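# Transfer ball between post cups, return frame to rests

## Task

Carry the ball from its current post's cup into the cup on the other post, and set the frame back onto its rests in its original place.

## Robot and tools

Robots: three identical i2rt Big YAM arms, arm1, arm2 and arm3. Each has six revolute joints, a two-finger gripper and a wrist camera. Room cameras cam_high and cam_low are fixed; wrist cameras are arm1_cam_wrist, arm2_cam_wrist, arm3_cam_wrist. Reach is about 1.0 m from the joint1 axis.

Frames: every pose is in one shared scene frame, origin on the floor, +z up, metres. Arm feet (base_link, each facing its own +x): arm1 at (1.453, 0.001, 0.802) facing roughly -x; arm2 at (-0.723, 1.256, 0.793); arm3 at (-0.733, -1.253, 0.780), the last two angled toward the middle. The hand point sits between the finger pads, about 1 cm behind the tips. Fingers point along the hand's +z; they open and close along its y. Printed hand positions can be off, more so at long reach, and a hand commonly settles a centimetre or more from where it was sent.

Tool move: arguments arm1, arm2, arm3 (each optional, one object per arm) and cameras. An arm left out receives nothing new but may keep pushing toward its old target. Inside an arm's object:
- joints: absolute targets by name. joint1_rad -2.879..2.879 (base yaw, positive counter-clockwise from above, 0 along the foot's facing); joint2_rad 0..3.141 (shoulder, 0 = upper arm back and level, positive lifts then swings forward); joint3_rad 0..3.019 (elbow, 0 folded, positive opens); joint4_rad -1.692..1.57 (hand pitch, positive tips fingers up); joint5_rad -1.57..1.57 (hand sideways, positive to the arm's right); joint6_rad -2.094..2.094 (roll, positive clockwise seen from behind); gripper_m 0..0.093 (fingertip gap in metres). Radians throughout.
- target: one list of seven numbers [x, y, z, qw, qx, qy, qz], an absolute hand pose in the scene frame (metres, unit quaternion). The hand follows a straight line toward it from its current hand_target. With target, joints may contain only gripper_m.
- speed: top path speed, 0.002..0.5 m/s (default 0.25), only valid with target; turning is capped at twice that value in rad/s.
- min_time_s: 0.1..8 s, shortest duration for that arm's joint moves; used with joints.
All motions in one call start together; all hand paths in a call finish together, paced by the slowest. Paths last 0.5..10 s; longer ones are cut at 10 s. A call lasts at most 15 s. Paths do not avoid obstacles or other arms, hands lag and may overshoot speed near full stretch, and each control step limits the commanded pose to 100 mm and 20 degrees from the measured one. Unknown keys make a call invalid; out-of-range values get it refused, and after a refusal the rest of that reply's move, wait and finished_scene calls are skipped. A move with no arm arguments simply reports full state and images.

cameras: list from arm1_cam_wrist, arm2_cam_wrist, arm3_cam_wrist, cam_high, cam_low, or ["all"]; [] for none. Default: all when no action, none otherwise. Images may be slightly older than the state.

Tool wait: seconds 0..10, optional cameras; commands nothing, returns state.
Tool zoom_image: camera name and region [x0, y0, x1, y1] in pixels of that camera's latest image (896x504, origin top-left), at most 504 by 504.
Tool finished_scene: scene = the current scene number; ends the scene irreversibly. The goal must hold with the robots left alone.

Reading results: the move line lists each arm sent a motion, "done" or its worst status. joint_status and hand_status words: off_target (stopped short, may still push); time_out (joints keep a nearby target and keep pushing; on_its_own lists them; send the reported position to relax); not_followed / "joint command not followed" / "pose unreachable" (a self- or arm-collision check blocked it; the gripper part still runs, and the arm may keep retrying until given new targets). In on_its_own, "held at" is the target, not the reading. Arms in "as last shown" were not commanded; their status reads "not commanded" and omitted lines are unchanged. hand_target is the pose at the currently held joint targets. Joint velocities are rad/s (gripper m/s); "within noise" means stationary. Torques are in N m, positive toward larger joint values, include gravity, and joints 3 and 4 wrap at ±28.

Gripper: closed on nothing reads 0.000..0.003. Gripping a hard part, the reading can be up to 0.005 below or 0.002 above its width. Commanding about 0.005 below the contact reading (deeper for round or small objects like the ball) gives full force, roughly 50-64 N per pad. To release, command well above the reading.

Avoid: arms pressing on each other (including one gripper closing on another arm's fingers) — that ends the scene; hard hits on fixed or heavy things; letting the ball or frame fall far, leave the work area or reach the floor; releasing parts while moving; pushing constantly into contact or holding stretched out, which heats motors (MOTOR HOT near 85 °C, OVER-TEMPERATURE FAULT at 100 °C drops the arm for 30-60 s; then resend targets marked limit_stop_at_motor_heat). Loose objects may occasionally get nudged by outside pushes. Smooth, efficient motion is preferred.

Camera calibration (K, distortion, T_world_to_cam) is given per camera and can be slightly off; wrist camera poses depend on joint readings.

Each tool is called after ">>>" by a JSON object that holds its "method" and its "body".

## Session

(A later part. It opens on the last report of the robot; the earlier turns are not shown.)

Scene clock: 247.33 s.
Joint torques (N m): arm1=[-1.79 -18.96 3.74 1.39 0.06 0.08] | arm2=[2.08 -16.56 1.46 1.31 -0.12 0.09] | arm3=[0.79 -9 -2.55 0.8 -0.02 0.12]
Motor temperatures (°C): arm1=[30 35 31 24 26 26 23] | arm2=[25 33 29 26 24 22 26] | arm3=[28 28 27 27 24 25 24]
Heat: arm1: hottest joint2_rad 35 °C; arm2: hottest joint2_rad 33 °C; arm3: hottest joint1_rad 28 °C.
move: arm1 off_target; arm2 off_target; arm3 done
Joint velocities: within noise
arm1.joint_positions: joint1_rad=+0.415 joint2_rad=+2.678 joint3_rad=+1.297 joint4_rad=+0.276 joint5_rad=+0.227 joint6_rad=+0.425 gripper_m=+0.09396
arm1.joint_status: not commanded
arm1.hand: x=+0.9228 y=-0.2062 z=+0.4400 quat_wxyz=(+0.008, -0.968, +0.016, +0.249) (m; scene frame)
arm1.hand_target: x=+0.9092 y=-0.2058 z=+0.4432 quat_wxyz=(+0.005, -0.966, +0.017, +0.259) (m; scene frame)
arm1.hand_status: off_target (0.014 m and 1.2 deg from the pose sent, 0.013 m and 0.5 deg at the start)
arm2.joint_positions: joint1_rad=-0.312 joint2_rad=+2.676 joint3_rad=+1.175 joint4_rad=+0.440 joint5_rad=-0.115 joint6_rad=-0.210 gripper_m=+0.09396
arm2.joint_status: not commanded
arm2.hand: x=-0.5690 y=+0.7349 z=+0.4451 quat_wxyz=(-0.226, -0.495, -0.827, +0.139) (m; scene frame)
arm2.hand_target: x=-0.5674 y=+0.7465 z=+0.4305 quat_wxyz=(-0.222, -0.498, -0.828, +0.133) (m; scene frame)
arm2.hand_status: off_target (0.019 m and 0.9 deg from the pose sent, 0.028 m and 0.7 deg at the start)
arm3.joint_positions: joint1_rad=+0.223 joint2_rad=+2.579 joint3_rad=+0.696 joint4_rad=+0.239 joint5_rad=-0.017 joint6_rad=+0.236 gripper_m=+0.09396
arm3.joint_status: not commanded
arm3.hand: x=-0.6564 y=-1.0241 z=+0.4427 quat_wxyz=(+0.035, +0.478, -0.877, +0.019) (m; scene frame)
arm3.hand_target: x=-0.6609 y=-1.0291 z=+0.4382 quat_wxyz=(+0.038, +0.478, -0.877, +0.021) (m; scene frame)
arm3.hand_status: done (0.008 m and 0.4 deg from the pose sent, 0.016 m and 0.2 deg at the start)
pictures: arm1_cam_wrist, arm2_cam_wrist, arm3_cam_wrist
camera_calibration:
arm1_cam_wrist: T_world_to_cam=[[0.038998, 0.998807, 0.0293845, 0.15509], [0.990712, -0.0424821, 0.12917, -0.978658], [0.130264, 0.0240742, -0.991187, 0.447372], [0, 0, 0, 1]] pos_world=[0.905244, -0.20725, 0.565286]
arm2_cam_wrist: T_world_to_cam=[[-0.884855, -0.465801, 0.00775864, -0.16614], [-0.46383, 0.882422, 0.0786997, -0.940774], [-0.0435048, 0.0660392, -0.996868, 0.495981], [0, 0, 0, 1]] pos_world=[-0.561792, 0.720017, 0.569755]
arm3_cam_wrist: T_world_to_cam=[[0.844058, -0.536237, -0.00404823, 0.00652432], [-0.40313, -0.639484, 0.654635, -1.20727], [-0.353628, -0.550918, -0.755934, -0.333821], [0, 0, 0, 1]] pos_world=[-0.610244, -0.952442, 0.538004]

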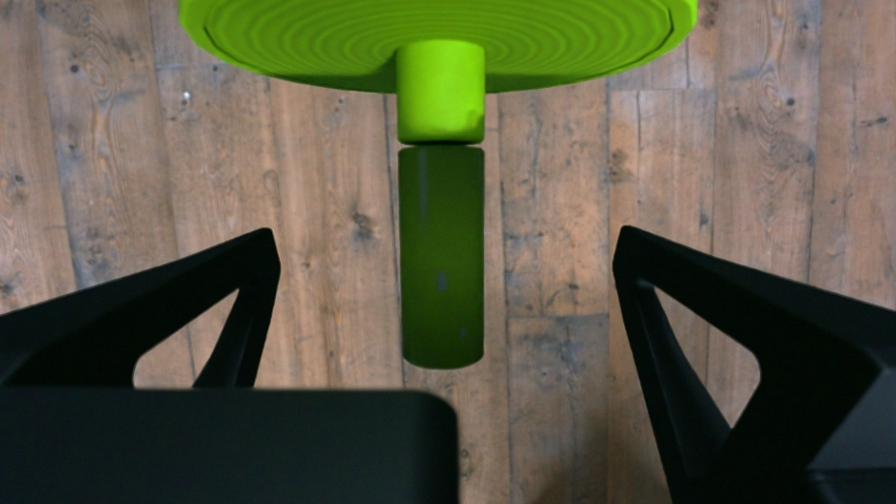

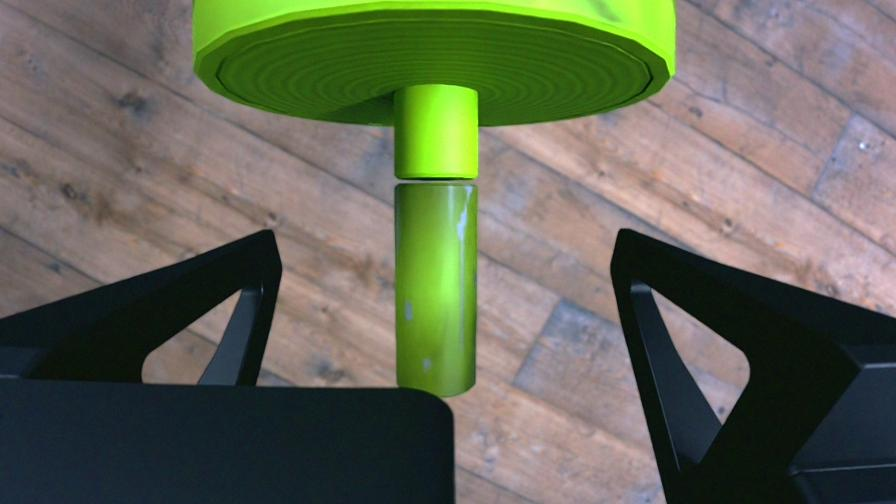

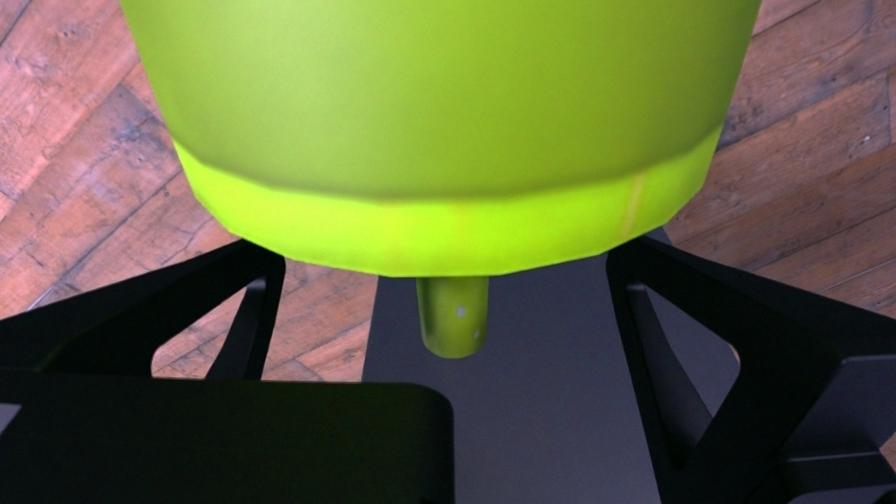

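>>> {"method": "move", "body": {"arm1": {"joints": {"gripper_m": 0.014}}, "arm2": {"joints": {"gripper_m": 0.014}}, "arm3": {"joints": {"gripper_m": 0.014}}, "cameras": ["all"]}}

Scene clock: 251.33 s.
Joint torques (N m): arm1=[-1.85 -18.67 3.71 1.42 0.16 0.08] | arm2=[1.85 -16.56 1.47 1.28 -0.13 0.07] | arm3=[0.73 -9 -2.55 0.76 -0.24 0.18]
Motor temperatures (°C): arm1=[30 35 31 24 26 25 23] | arm2=[25 34 29 26 24 22 26] | arm3=[28 28 27 27 24 25 24]
Heat: arm1: hottest joint2_rad 35 °C; arm2: hottest joint2_rad 34 °C; arm3: hottest joint1_rad 28 °C.
move: arm1 off_target; arm2 off_target; arm3 off_target
Joint velocities: within noise
arm1.joint_positions: joint1_rad=+0.415 joint2_rad=+2.678 joint3_rad=+1.298 joint4_rad=+0.276 joint5_rad=+0.225 joint6_rad=+0.425 gripper_m=+0.01898
arm1.joint_status: gripper_m off_target (ended at +0.01901, target +0.01400)
arm1.hand: x=+0.9225 y=-0.2068 z=+0.4401 quat_wxyz=(+0.007, -0.968, +0.016, +0.249) (m; scene frame)
arm1.hand_target: x=+0.9093 y=-0.2057 z=+0.4432 quat_wxyz=(+0.005, -0.966, +0.017, +0.259) (m; scene frame)
arm1.hand_status: not commanded
arm2.joint_positions: joint1_rad=-0.310 joint2_rad=+2.676 joint3_rad=+1.175 joint4_rad=+0.440 joint5_rad=-0.115 joint6_rad=-0.208 gripper_m=+0.01854
arm2.joint_status: gripper_m off_target (ended at +0.01857, target +0.01400)
arm2.hand: x=-0.5680 y=+0.7351 z=+0.4451 quat_wxyz=(-0.226, -0.495, -0.827, +0.139) (m; scene frame)
arm2.hand_target: x=-0.5674 y=+0.7464 z=+0.4306 quat_wxyz=(-0.222, -0.498, -0.828, +0.133) (m; scene frame)
arm2.hand_status: not commanded
arm3.joint_positions: joint1_rad=+0.224 joint2_rad=+2.580 joint3_rad=+0.696 joint4_rad=+0.239 joint5_rad=-0.012 joint6_rad=+0.231 gripper_m=+0.01837
arm3.joint_status: gripper_m off_target (ended at +0.01840, target +0.01400)
arm3.hand: x=-0.6559 y=-1.0245 z=+0.4425 quat_wxyz=(+0.033, +0.481, -0.876, +0.021) (m; scene frame)
arm3.hand_target: x=-0.6610 y=-1.0291 z=+0.4382 quat_wxyz=(+0.038, +0.478, -0.877, +0.021) (m; scene frame)
arm3.hand_status: not commanded
pictures: arm1_cam_wrist, arm2_cam_wrist, arm3_cam_wrist, cam_high, cam_low
camera_calibration:
arm1_cam_wrist: T_world_to_cam=[[0.0376287, 0.998916, 0.0274106, 0.157878], [0.990742, -0.0408732, 0.129457, -0.978135], [0.130437, 0.0222855, -0.991206, 0.446919], [0, 0, 0, 1]] pos_world=[0.904845, -0.207646, 0.565288]
arm2_cam_wrist: T_world_to_cam=[[-0.884729, -0.466054, 0.00688842, -0.16459], [-0.464154, 0.88228, 0.0783744, -0.940474], [-0.0426043, 0.0661429, -0.9969, 0.496451], [0, 0, 0, 1]] pos_world=[-0.560991, 0.720217, 0.569755]
arm3_cam_wrist: T_world_to_cam=[[0.847286, -0.531137, 0.000420592, 0.0110823], [-0.40201, -0.64078, 0.654056, -1.20753], [-0.347124, -0.554341, -0.756446, -0.333113], [0, 0, 0, 1]] pos_world=[-0.610461, -0.952533, 0.537805]

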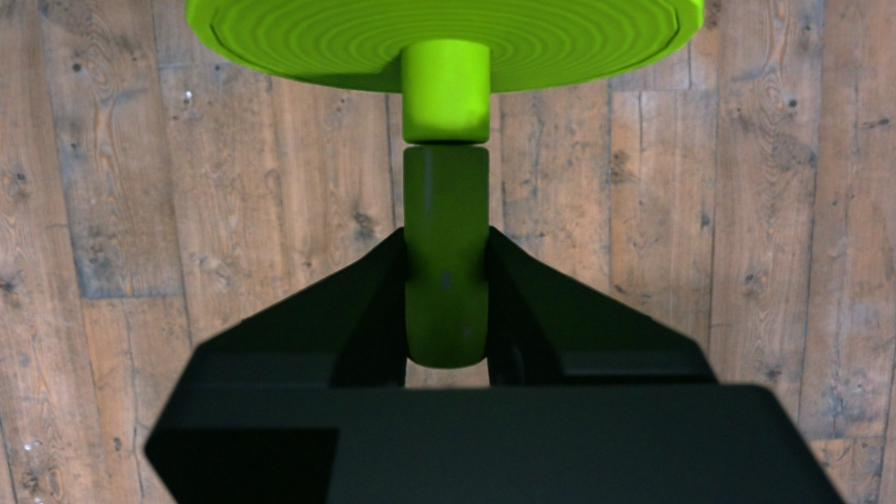

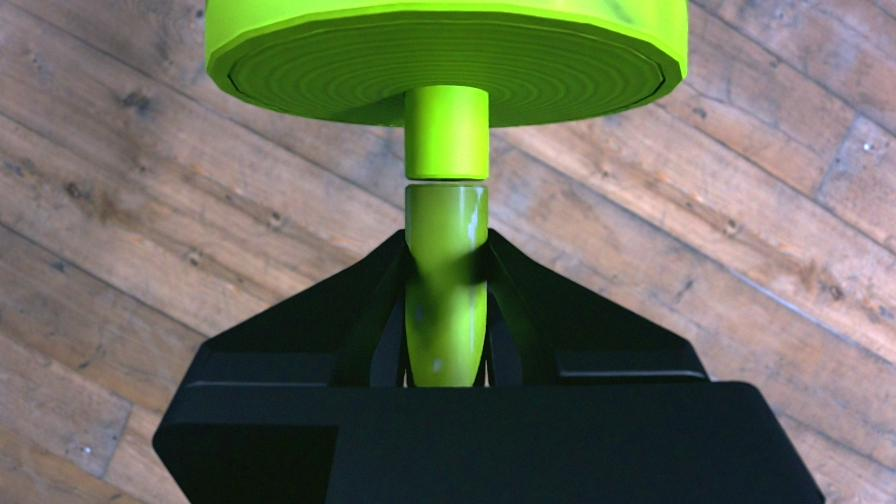

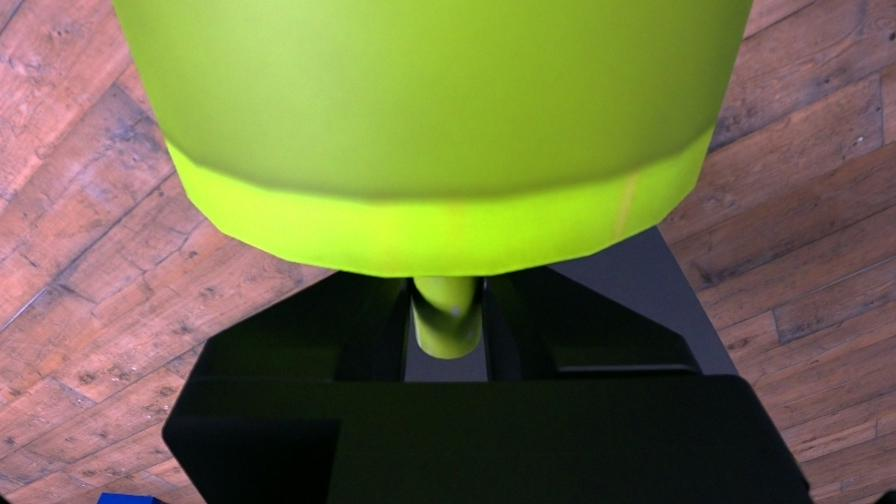

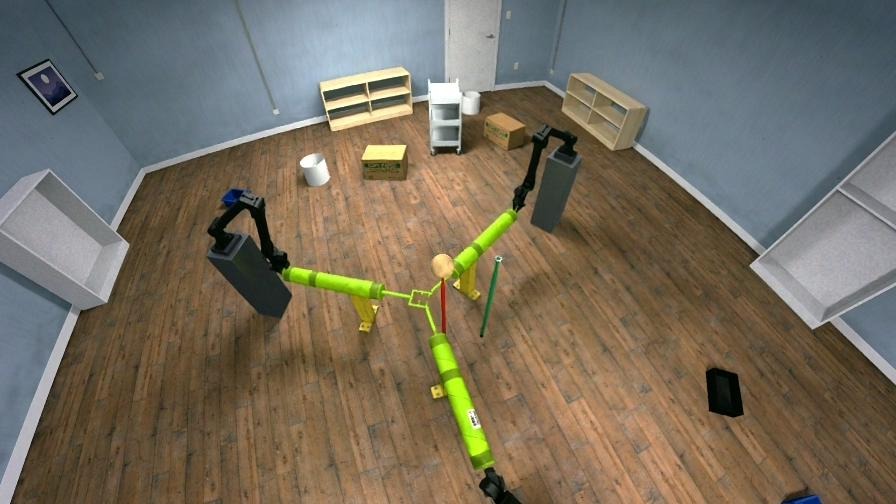

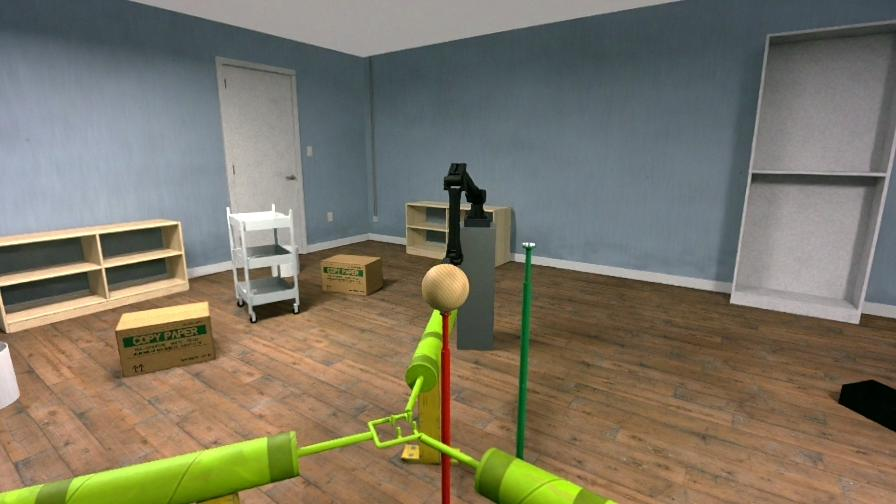

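>>> {"method": "move", "body": {"arm1": {"target": [0.9093, -0.2057, 0.4832, 0.0045, -0.966, 0.017, 0.259], "speed": 0.05}, "arm2": {"target": [-0.5674, 0.7464, 0.4706, 0.222, 0.4975, 0.828, -0.133], "speed": 0.05}, "arm3": {"target": [-0.6610, -1.0291, 0.4782, -0.038, -0.478, 0.877, -0.021], "speed": 0.05}, "cameras": ["cam_low","cam_high","arm3_cam_wrist"]}}

Scene clock: 284.97 s.
Joint torques (N m): arm1=[-0.85 -22.42 1.66 0.87 0.23 0.16] | arm2=[1.14 -21.19 -0.25 0.25 -0.21 0.01] | arm3=[0.5 -12.45 -5.01 -0.24 -0.14 0.19]
Motor temperatures (°C): arm1=[30 37 31 24 26 25 25] | arm2=[25 36 28 26 24 22 28] | arm3=[28 28 26 27 24 25 26]
Heat: arm1: hottest joint2_rad 37 °C; arm2: hottest joint2_rad 36 °C; arm3: hottest joint1_rad 28 °C.
move: arm1 off_target; arm2 off_target; arm3 off_target
Joint velocities: within noise
arm1.joint_positions: joint1_rad=+0.404 joint2_rad=+2.628 joint3_rad=+1.256 joint4_rad=+0.257 joint5_rad=+0.222 joint6_rad=+0.416 gripper_m=+0.01898
arm1.joint_status: not commanded
arm1.hand: x=+0.9246 y=-0.1991 z=+0.4580 quat_wxyz=(+0.010, -0.970, +0.016, +0.244) (m; scene frame)
arm1.hand_target: x=+0.9094 y=-0.2055 z=+0.4824 quat_wxyz=(+0.004, -0.966, +0.017, +0.259) (m; scene frame)
arm1.hand_status: off_target (0.030 m and 1.9 deg from the pose sent, 0.045 m and 1.2 deg at the start)
arm2.joint_positions: joint1_rad=-0.302 joint2_rad=+2.633 joint3_rad=+1.126 joint4_rad=+0.436 joint5_rad=-0.113 joint6_rad=-0.203 gripper_m=+0.01854
arm2.joint_status: not commanded
arm2.hand: x=-0.5667 y=+0.7454 z=+0.4593 quat_wxyz=(-0.223, -0.496, -0.828, +0.135) (m; scene frame)
arm2.hand_target: x=-0.5673 y=+0.7464 z=+0.4702 quat_wxyz=(-0.222, -0.497, -0.828, +0.133) (m; scene frame)
arm2.hand_status: off_target (0.011 m and 0.3 deg from the pose sent, 0.028 m and 0.9 deg at the start)
arm3.joint_positions: joint1_rad=+0.227 joint2_rad=+2.496 joint3_rad=+0.659 joint4_rad=+0.210 joint5_rad=-0.014 joint6_rad=+0.230 gripper_m=+0.01837
arm3.joint_status: not commanded
arm3.hand: x=-0.6541 y=-1.0164 z=+0.4665 quat_wxyz=(+0.027, +0.483, -0.875, +0.014) (m; scene frame)
arm3.hand_target: x=-0.6608 y=-1.0291 z=+0.4774 quat_wxyz=(+0.038, +0.478, -0.877, +0.021) (m; scene frame)
arm3.hand_status: off_target (0.019 m and 1.5 deg from the pose sent, 0.036 m and 0.7 deg at the start)
pictures: arm3_cam_wrist, cam_high, cam_low
camera_calibration:
arm3_cam_wrist: T_world_to_cam=[[0.849036, -0.528307, -0.00536536, 0.020608], [-0.402428, -0.653251, 0.641339, -1.2243], [-0.342329, -0.542361, -0.767239, -0.289441], [0, 0, 0, 1]] pos_world=[-0.609273, -0.945868, 0.56323]

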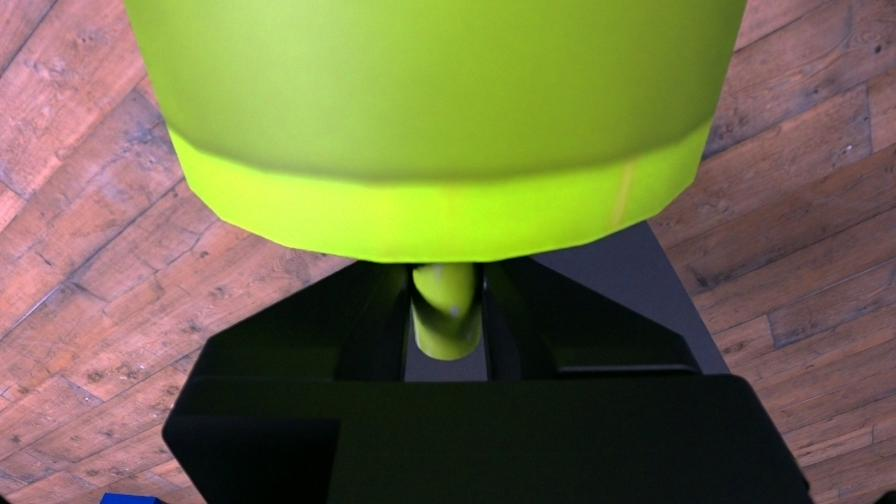

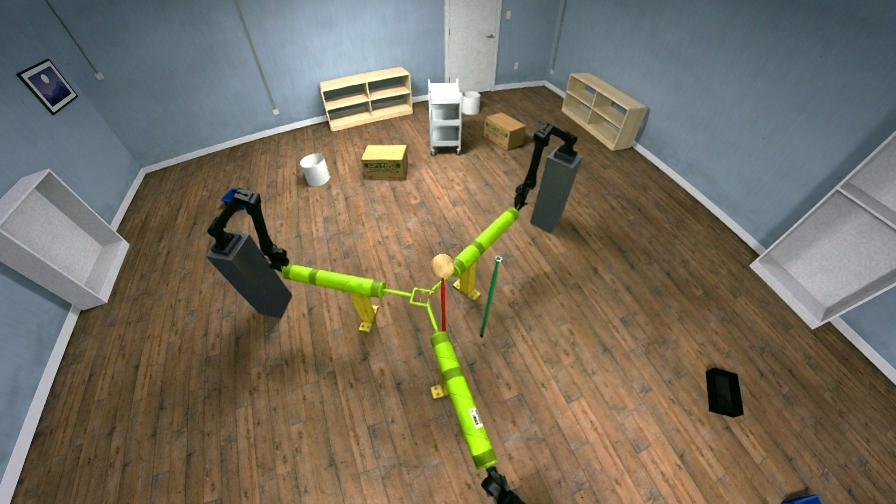

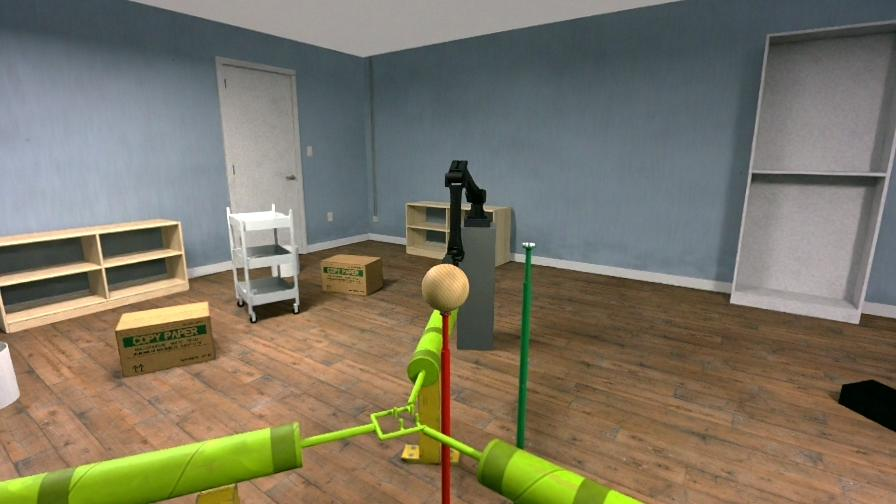

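>>> {"method": "move", "body": {"arm1": {"target": [0.9075, -0.2128, 0.687, 0.0045, -0.966, 0.017, 0.259], "speed": 0.1}, "arm2": {"target": [-0.5686, 0.736, 0.676, 0.222, 0.4975, 0.828, -0.133], "speed": 0.1}, "arm3": {"target": [-0.6629, -1.037, 0.676, -0.038, -0.478, 0.877, -0.021], "speed": 0.1}, "cameras": ["cam_low","cam_high"]}}

>>> {"method": "zoom_image", "body": {"camera": "cam_low", "region": [340, 220, 560, 420]}}

>>> {"method": "zoom_image", "body": {"camera": "cam_high", "region": [380, 230, 530, 350]}}

Scene clock: 296.87 s.
Joint torques (N m): arm1=[-0.67 -21.25 4.9 0.84 0.59 0.19] | arm2=[1.73 -20.31 3.17 0.25 -0.47 0] | arm3=[0.32 -8.53 1.94 -0.95 -0.14 0.17]
Motor temperatures (°C): arm1=[30 36 30 24 26 25 26] | arm2=[25 38 28 26 24 22 28] | arm3=[28 29 26 27 24 25 26]
Heat: arm1: hottest joint2_rad 36 °C; arm2: hottest joint2_rad 38 °C; arm3: hottest joint2_rad 29 °C.
move: arm1 off_target; arm2 off_target; arm3 off_target
Joint velocities: within noise
arm1.joint_positions: joint1_rad=+0.412 joint2_rad=+2.125 joint3_rad=+1.073 joint4_rad=-0.076 joint5_rad=+0.217 joint6_rad=+0.422 gripper_m=+0.01898
arm1.joint_status: not commanded
arm1.hand: x=+0.9203 y=-0.2081 z=+0.6581 quat_wxyz=(+0.009, -0.971, +0.013, +0.237) (m; scene frame)
arm1.hand_target: x=+0.9077 y=-0.2128 z=+0.6864 quat_wxyz=(+0.004, -0.966, +0.017, +0.259) (m; scene frame)
arm1.hand_status: off_target (0.032 m and 2.7 deg from the pose sent, 0.230 m and 1.9 deg at the start)
arm2.joint_positions: joint1_rad=-0.316 joint2_rad=+2.092 joint3_rad=+0.940 joint4_rad=+0.060 joint5_rad=-0.110 joint6_rad=-0.208 gripper_m=+0.01854
arm2.joint_status: not commanded
arm2.hand: x=-0.5727 y=+0.7365 z=+0.6588 quat_wxyz=(-0.214, -0.501, -0.828, +0.131) (m; scene frame)
arm2.hand_target: x=-0.5687 y=+0.7359 z=+0.6754 quat_wxyz=(-0.222, -0.498, -0.828, +0.133) (m; scene frame)
arm2.hand_status: off_target (0.018 m and 1.1 deg from the pose sent, 0.217 m and 0.3 deg at the start)
arm3.joint_positions: joint1_rad=+0.227 joint2_rad=+1.668 joint3_rad=+0.441 joint4_rad=-0.391 joint5_rad=-0.014 joint6_rad=+0.230 gripper_m=+0.01837
arm3.joint_status: not commanded
arm3.hand: x=-0.6560 y=-1.0231 z=+0.6721 quat_wxyz=(+0.024, +0.483, -0.875, +0.011) (m; scene frame)
arm3.hand_target: x=-0.6626 y=-1.0367 z=+0.6752 quat_wxyz=(+0.038, +0.478, -0.877, +0.021) (m; scene frame)
arm3.hand_status: off_target (0.016 m and 2.0 deg from the pose sent, 0.211 m and 1.5 deg at the start)
pictures: cam_high, cam_low

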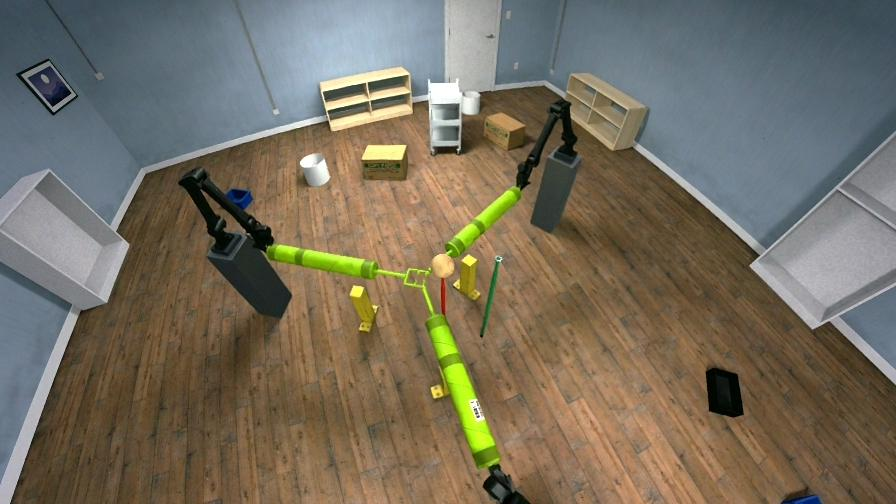

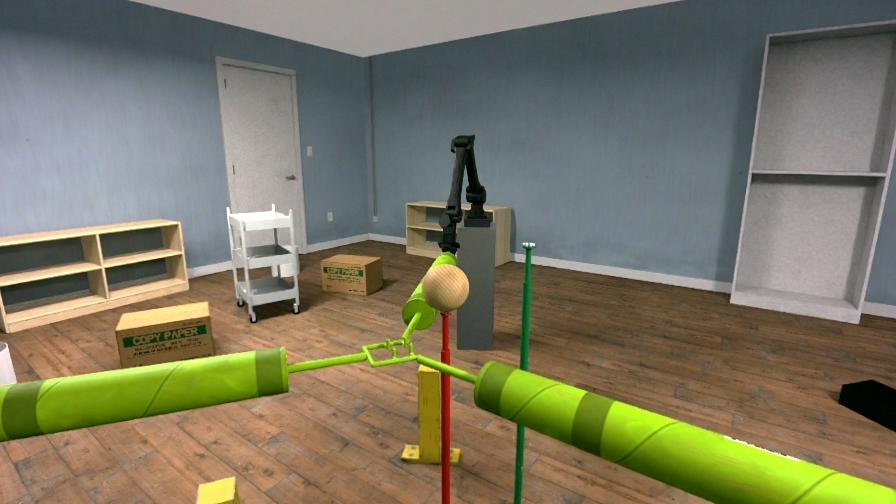

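Scaled by 2.291 from the camera's 896x504 image, which has a finer 1280x720 frame.

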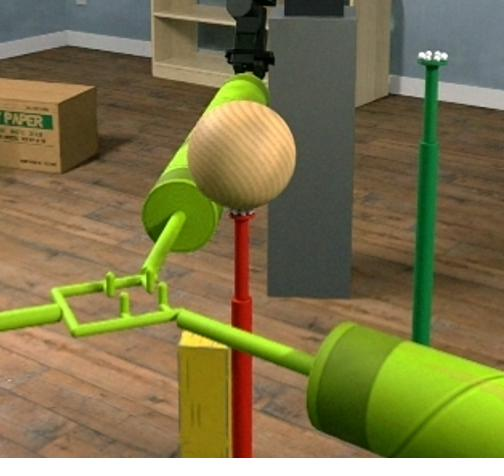

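Scaled by 3.360 from the camera's 896x504 image, which has a finer 1280x720 frame.

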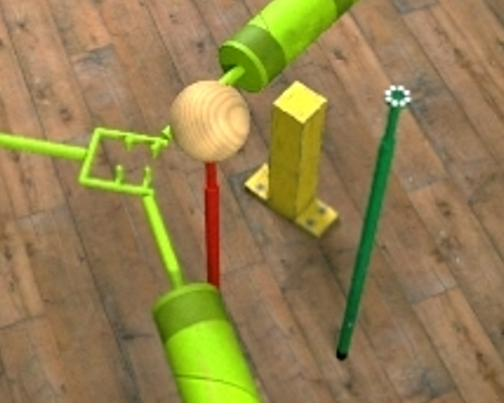

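>>> {"method": "zoom_image", "body": {"camera": "cam_high", "region": [395, 250, 465, 310]}}

>>> {"method": "zoom_image", "body": {"camera": "cam_low", "region": [350, 300, 480, 400]}}

Scaled by 7.200 from the camera's 896x504 image, which has a finer 1280x720 frame.

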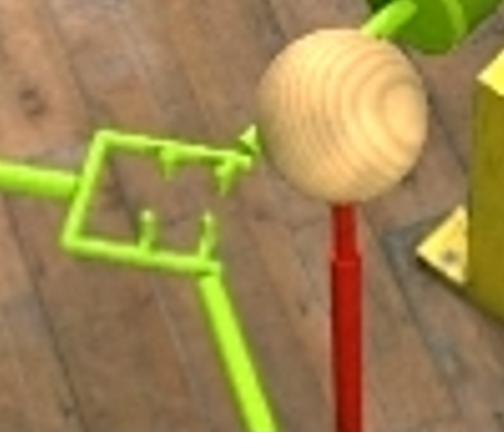

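Scaled by 3.877 from the camera's 896x504 image, which has a finer 1280x720 frame.

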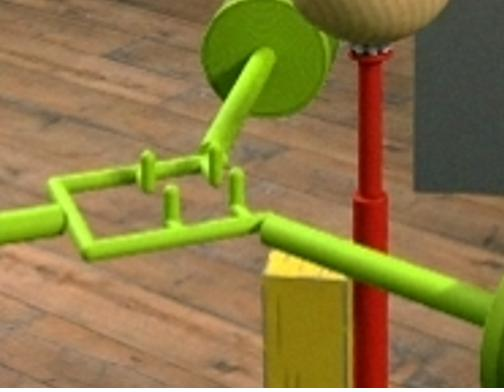

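>>> {"method": "move", "body": {"arm1": {"target": [0.9445, -0.1745, 0.690, 0.0045, -0.966, 0.017, 0.259], "speed": 0.06}, "arm2": {"target": [-0.529, 0.7715, 0.679, 0.222, 0.4975, 0.828, -0.133], "speed": 0.06}, "arm3": {"target": [-0.6276, -1.001, 0.668, -0.038, -0.478, 0.877, -0.021], "speed": 0.06}, "cameras": ["cam_low","cam_high"]}}

>>> {"method": "zoom_image", "body": {"camera": "cam_low", "region": [350, 250, 500, 400]}}

>>> {"method": "zoom_image", "body": {"camera": "cam_high", "region": [395, 240, 475, 320]}}

Scene clock: 335.27 s.
Joint torques (N m): arm1=[-2.08 -19.25 3.58 1.52 0.28 0.04] | arm2=[2.14 -19.43 2.44 0.94 -0.2 0.11] | arm3=[-0.73 -7.18 3.74 -0.84 -0.21 0.06]
Motor temperatures (°C): arm1=[30 40 31 24 26 25 26] | arm2=[25 40 28 26 24 22 29] | arm3=[27 28 26 27 24 25 26]
Heat: arm1: hottest joint2_rad 40 °C; arm2: hottest joint2_rad 40 °C; arm3: hottest joint2_rad 28 °C.
move: arm1 off_target; arm2 off_target; arm3 off_target
Joint velocities: within noise
arm1.joint_positions: joint1_rad=+0.387 joint2_rad=+2.046 joint3_rad=+0.928 joint4_rad=-0.005 joint5_rad=+0.207 joint6_rad=+0.401 gripper_m=+0.01898
arm1.joint_status: not commanded
arm1.hand: x=+0.9563 y=-0.1782 z=+0.6669 quat_wxyz=(+0.009, -0.971, +0.015, +0.237) (m; scene frame)
arm1.hand_target: x=+0.9446 y=-0.1743 z=+0.6893 quat_wxyz=(+0.005, -0.966, +0.017, +0.259) (m; scene frame)
arm1.hand_status: off_target (0.026 m and 2.6 deg from the pose sent, 0.052 m and 2.7 deg at the start)
arm2.joint_positions: joint1_rad=-0.213 joint2_rad=+2.054 joint3_rad=+0.879 joint4_rad=+0.081 joint5_rad=-0.064 joint6_rad=-0.125 gripper_m=+0.01854
arm2.joint_status: not commanded
arm2.hand: x=-0.5348 y=+0.7702 z=+0.6632 quat_wxyz=(-0.210, -0.499, -0.831, +0.128) (m; scene frame)
arm2.hand_target: x=-0.5290 y=+0.7714 z=+0.6783 quat_wxyz=(-0.222, -0.497, -0.828, +0.133) (m; scene frame)
arm2.hand_status: off_target (0.017 m and 1.5 deg from the pose sent, 0.059 m and 1.1 deg at the start)
arm3.joint_positions: joint1_rad=+0.164 joint2_rad=+1.728 joint3_rad=+0.550 joint4_rad=-0.427 joint5_rad=-0.006 joint6_rad=+0.166 gripper_m=+0.01837
arm3.joint_status: not commanded
arm3.hand: x=-0.6240 y=-0.9893 z=+0.6715 quat_wxyz=(+0.017, +0.483, -0.875, +0.009) (m; scene frame)
arm3.hand_target: x=-0.6277 y=-1.0010 z=+0.6682 quat_wxyz=(+0.038, +0.478, -0.877, +0.021) (m; scene frame)
arm3.hand_status: off_target (0.013 m and 2.8 deg from the pose sent, 0.036 m and 2.0 deg at the start)
pictures: cam_high, cam_low

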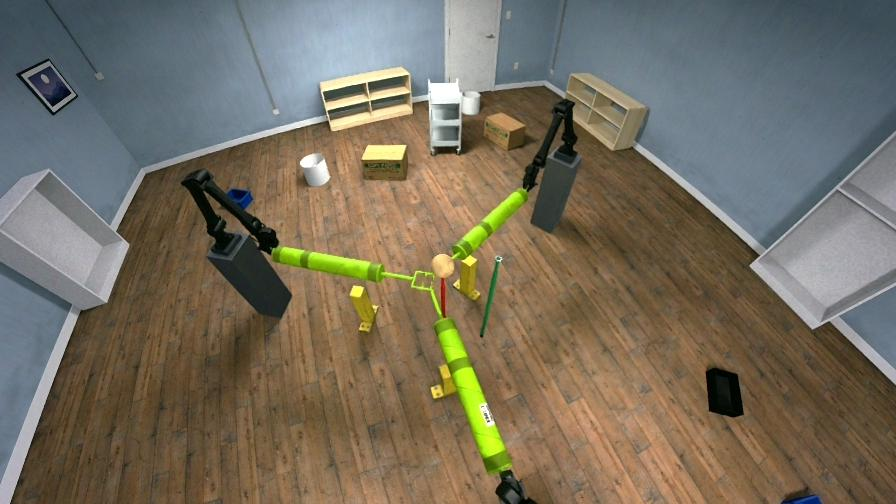

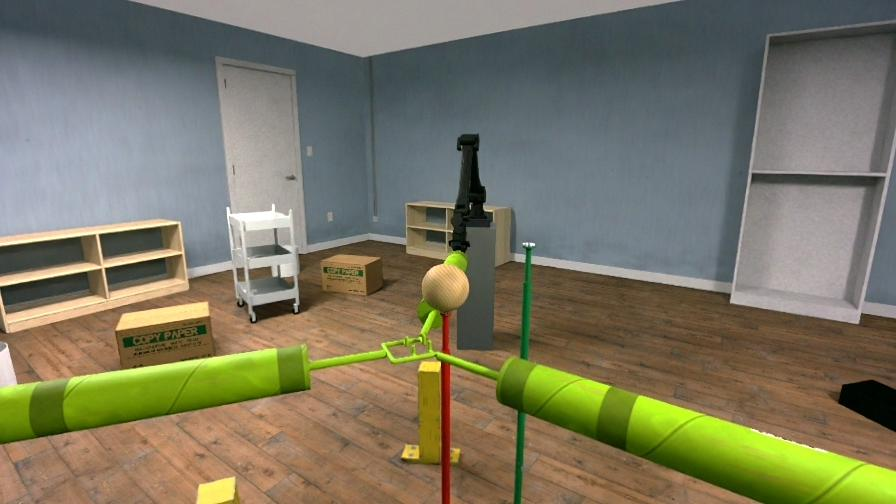

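Scaled by 3.360 from the camera's 896x504 image, which has a finer 1280x720 frame.

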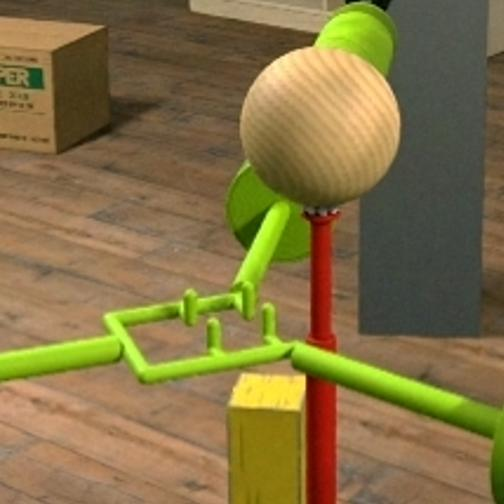

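Scaled by 6.300 from the camera's 896x504 image, which has a finer 1280x720 frame.

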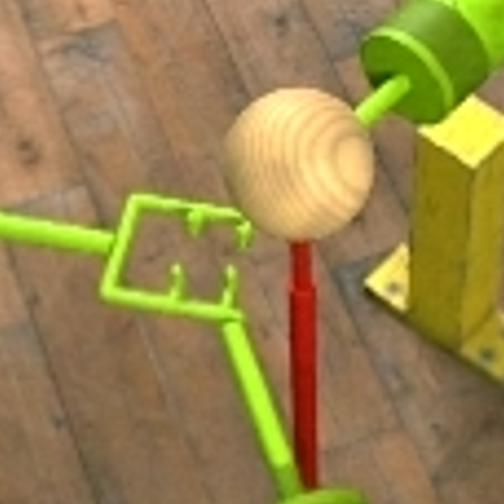

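>>> {"method": "move", "body": {"arm1": {"target": [0.9845, -0.1145, 0.702, 0.0045, -0.966, 0.017, 0.259], "speed": 0.05}, "arm2": {"target": [-0.489, 0.8315, 0.694, 0.222, 0.4975, 0.828, -0.133], "speed": 0.05}, "arm3": {"target": [-0.5876, -0.941, 0.676, -0.038, -0.478, 0.877, -0.021], "speed": 0.05}, "cameras": ["cam_low","cam_high"]}}

>>> {"method": "zoom_image", "body": {"camera": "cam_low", "region": [370, 250, 520, 400]}}

>>> {"method": "zoom_image", "body": {"camera": "cam_high", "region": [400, 240, 480, 320]}}

Scene clock: 365.03 s.
Joint torques (N m): arm1=[-2.2 -16.73 3.15 1.72 0.13 0.04] | arm2=[2.49 -17.85 2.35 0.98 -0.05 0.11] | arm3=[-0.85 -9.05 5.11 -1.02 -0.13 0.05]
Motor temperatures (°C): arm1=[30 38 30 24 26 25 27] | arm2=[25 40 28 26 24 22 29] | arm3=[27 28 26 27 24 25 27]
Heat: arm1: hottest joint2_rad 38 °C; arm2: hottest joint2_rad 40 °C; arm3: hottest joint2_rad 28 °C.
move: arm1 off_target; arm2 off_target; arm3 off_target
Joint velocities: within noise
arm1.joint_positions: joint1_rad=+0.289 joint2_rad=+1.932 joint3_rad=+0.749 joint4_rad=+0.077 joint5_rad=+0.162 joint6_rad=+0.312 gripper_m=+0.01898
arm1.joint_status: not commanded
arm1.hand: x=+0.9947 y=-0.1193 z=+0.6830 quat_wxyz=(+0.008, -0.971, +0.015, +0.238) (m; scene frame)
arm1.hand_target: x=+0.9846 y=-0.1144 z=+0.7014 quat_wxyz=(+0.005, -0.966, +0.017, +0.259) (m; scene frame)
arm1.hand_status: off_target (0.022 m and 2.6 deg from the pose sent, 0.078 m and 2.6 deg at the start)
arm2.joint_positions: joint1_rad=-0.070 joint2_rad=+1.963 joint3_rad=+0.763 joint4_rad=+0.108 joint5_rad=+0.005 joint6_rad=+0.004 gripper_m=+0.01854
arm2.joint_status: not commanded
arm2.hand: x=-0.4956 y=+0.8290 z=+0.6793 quat_wxyz=(-0.209, -0.500, -0.831, +0.128) (m; scene frame)
arm2.hand_target: x=-0.4891 y=+0.8314 z=+0.6933 quat_wxyz=(-0.222, -0.497, -0.828, +0.133) (m; scene frame)
arm2.hand_status: off_target (0.016 m and 1.7 deg from the pose sent, 0.083 m and 1.5 deg at the start)
arm3.joint_positions: joint1_rad=+0.128 joint2_rad=+1.807 joint3_rad=+0.749 joint4_rad=-0.546 joint5_rad=-0.005 joint6_rad=+0.130 gripper_m=+0.01837
arm3.joint_status: not commanded
arm3.hand: x=-0.5853 y=-0.9304 z=+0.6801 quat_wxyz=(+0.017, +0.483, -0.875, +0.009) (m; scene frame)
arm3.hand_target: x=-0.5877 y=-0.9410 z=+0.6763 quat_wxyz=(+0.038, +0.478, -0.877, +0.021) (m; scene frame)
arm3.hand_status: off_target (0.012 m and 2.9 deg from the pose sent, 0.061 m and 2.9 deg at the start)
pictures: cam_high, cam_low

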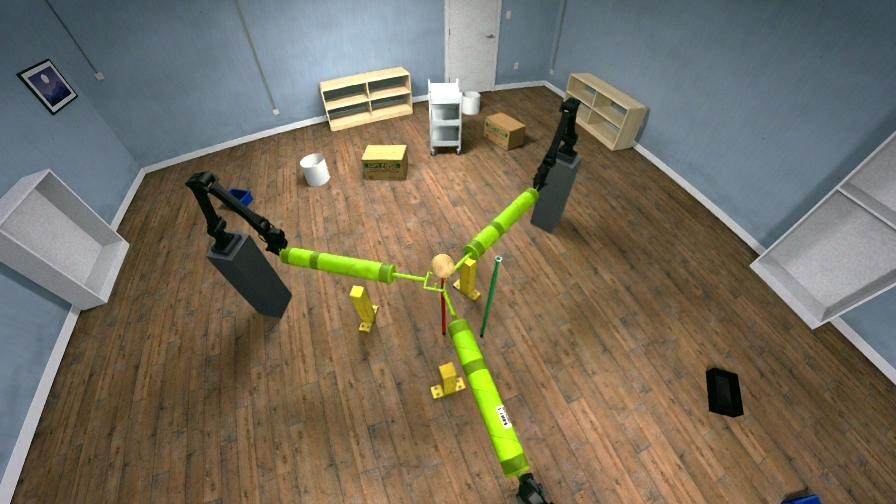

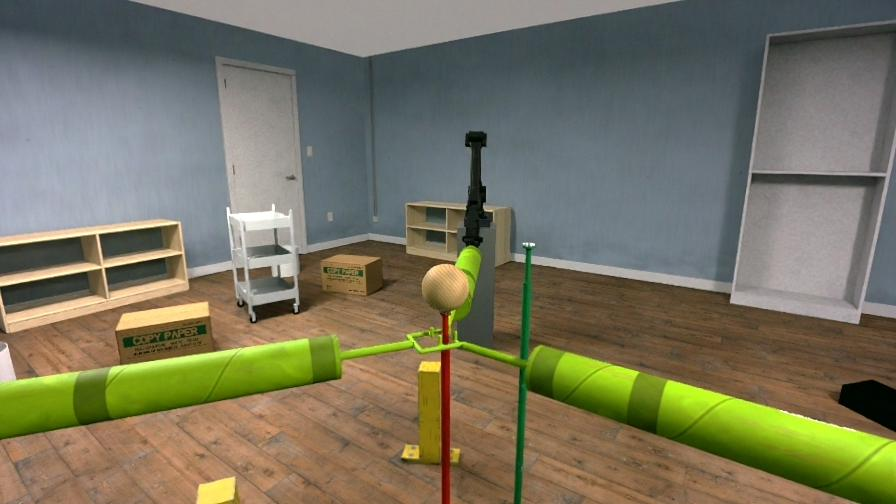

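Scaled by 3.360 from the camera's 896x504 image, which has a finer 1280x720 frame.

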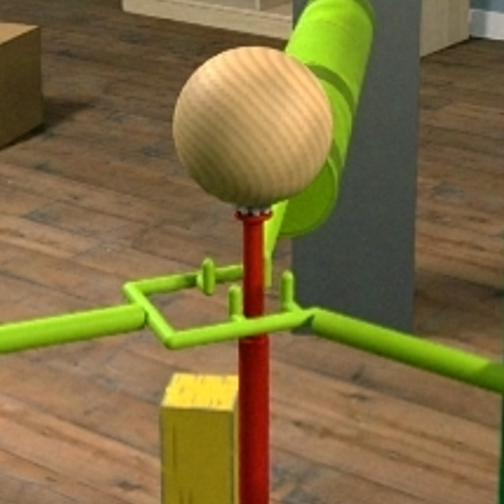

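Scaled by 6.300 from the camera's 896x504 image, which has a finer 1280x720 frame.

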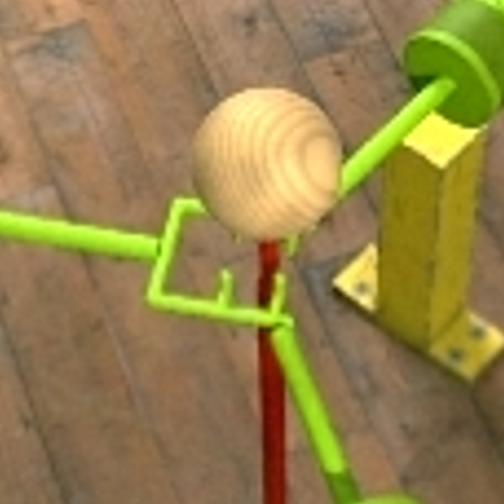

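>>> {"method": "move", "body": {"arm1": {"target": [0.9845, -0.1085, 0.742, 0.0045, -0.966, 0.017, 0.259], "speed": 0.05}, "arm2": {"target": [-0.489, 0.8375, 0.735, 0.222, 0.4975, 0.828, -0.133], "speed": 0.05}, "arm3": {"target": [-0.5876, -0.935, 0.715, -0.038, -0.478, 0.877, -0.021], "speed": 0.05}, "cameras": ["cam_low","cam_high"]}}

>>> {"method": "zoom_image", "body": {"camera": "cam_low", "region": [370, 250, 520, 400]}}

>>> {"method": "zoom_image", "body": {"camera": "cam_high", "region": [400, 240, 480, 320]}}

Scene clock: 378.53 s.
Joint torques (N m): arm1=[-2.55 -16.26 4.52 1.01 0.1 0.03] | arm2=[3.08 -17.32 3.44 0.32 -0.04 0.13] | arm3=[-0.21 -11.69 5.46 -1.54 -0.12 0.12]
Motor temperatures (°C): arm1=[30 36 30 24 26 25 27] | arm2=[25 37 28 26 24 22 29] | arm3=[27 28 26 27 24 25 27]
Heat: arm1: hottest joint2_rad 36 °C; arm2: hottest joint2_rad 37 °C; arm3: hottest joint2_rad 28 °C.
move: arm1 off_target; arm2 off_target; arm3 off_target
Joint velocities: within noise
arm1.joint_positions: joint1_rad=+0.278 joint2_rad=+1.815 joint3_rad=+0.738 joint4_rad=-0.019 joint5_rad=+0.155 joint6_rad=+0.300 gripper_m=+0.01898
arm1.joint_status: not commanded
arm1.hand: x=+0.9942 y=-0.1153 z=+0.7221 quat_wxyz=(+0.006, -0.970, +0.014, +0.241) (m; scene frame)
arm1.hand_target: x=+0.9846 y=-0.1086 z=+0.7414 quat_wxyz=(+0.005, -0.966, +0.017, +0.259) (m; scene frame)
arm1.hand_status: off_target (0.023 m and 2.1 deg from the pose sent, 0.061 m and 2.6 deg at the start)
arm2.joint_positions: joint1_rad=-0.069 joint2_rad=+1.839 joint3_rad=+0.745 joint4_rad=+0.013 joint5_rad=+0.008 joint6_rad=+0.009 gripper_m=+0.01854
arm2.joint_status: not commanded
arm2.hand: x=-0.4972 y=+0.8317 z=+0.7202 quat_wxyz=(-0.213, -0.501, -0.828, +0.131) (m; scene frame)
arm2.hand_target: x=-0.4891 y=+0.8372 z=+0.7342 quat_wxyz=(-0.222, -0.498, -0.828, +0.133) (m; scene frame)
arm2.hand_status: off_target (0.018 m and 1.1 deg from the pose sent, 0.057 m and 1.6 deg at the start)
arm3.joint_positions: joint1_rad=+0.128 joint2_rad=+1.749 joint3_rad=+0.779 joint4_rad=-0.655 joint5_rad=-0.006 joint6_rad=+0.130 gripper_m=+0.01837
arm3.joint_status: not commanded
arm3.hand: x=-0.5841 y=-0.9277 z=+0.7065 quat_wxyz=(+0.025, +0.483, -0.875, +0.014) (m; scene frame)
arm3.hand_target: x=-0.5875 y=-0.9349 z=+0.7146 quat_wxyz=(+0.038, +0.478, -0.877, +0.021) (m; scene frame)
arm3.hand_status: off_target (0.012 m and 1.8 deg from the pose sent, 0.035 m and 2.9 deg at the start)
pictures: cam_high, cam_low

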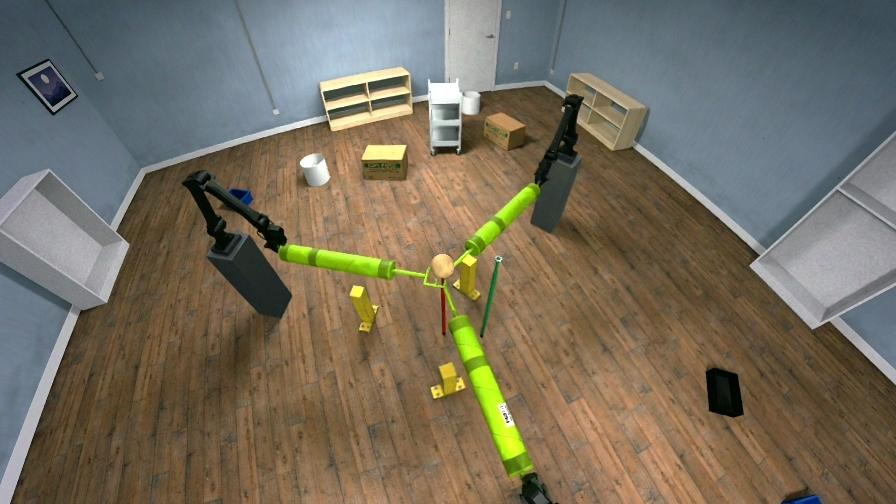

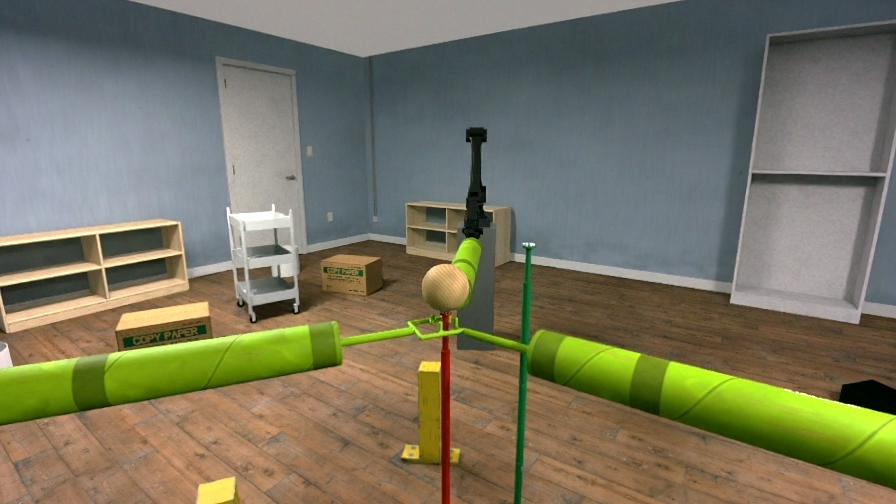

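Scaled by 3.360 from the camera's 896x504 image, which has a finer 1280x720 frame.

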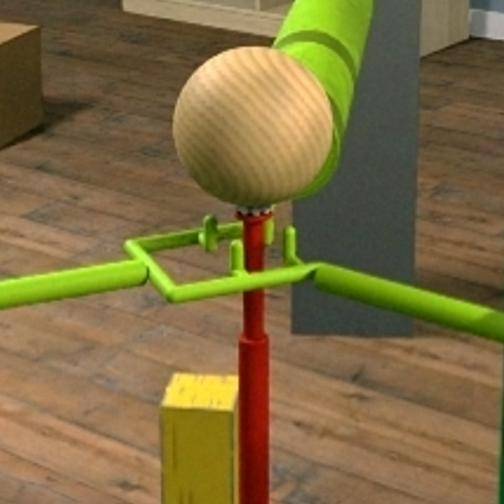

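Scaled by 6.300 from the camera's 896x504 image, which has a finer 1280x720 frame.

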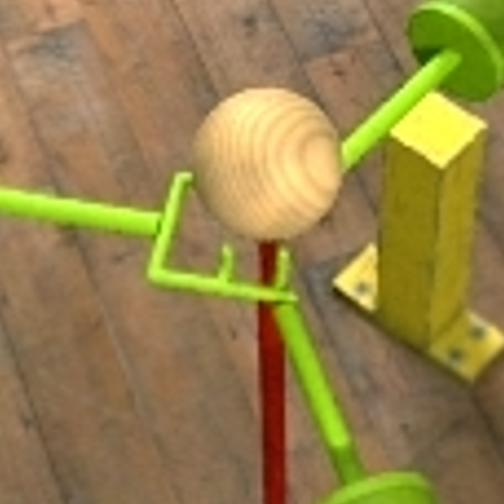

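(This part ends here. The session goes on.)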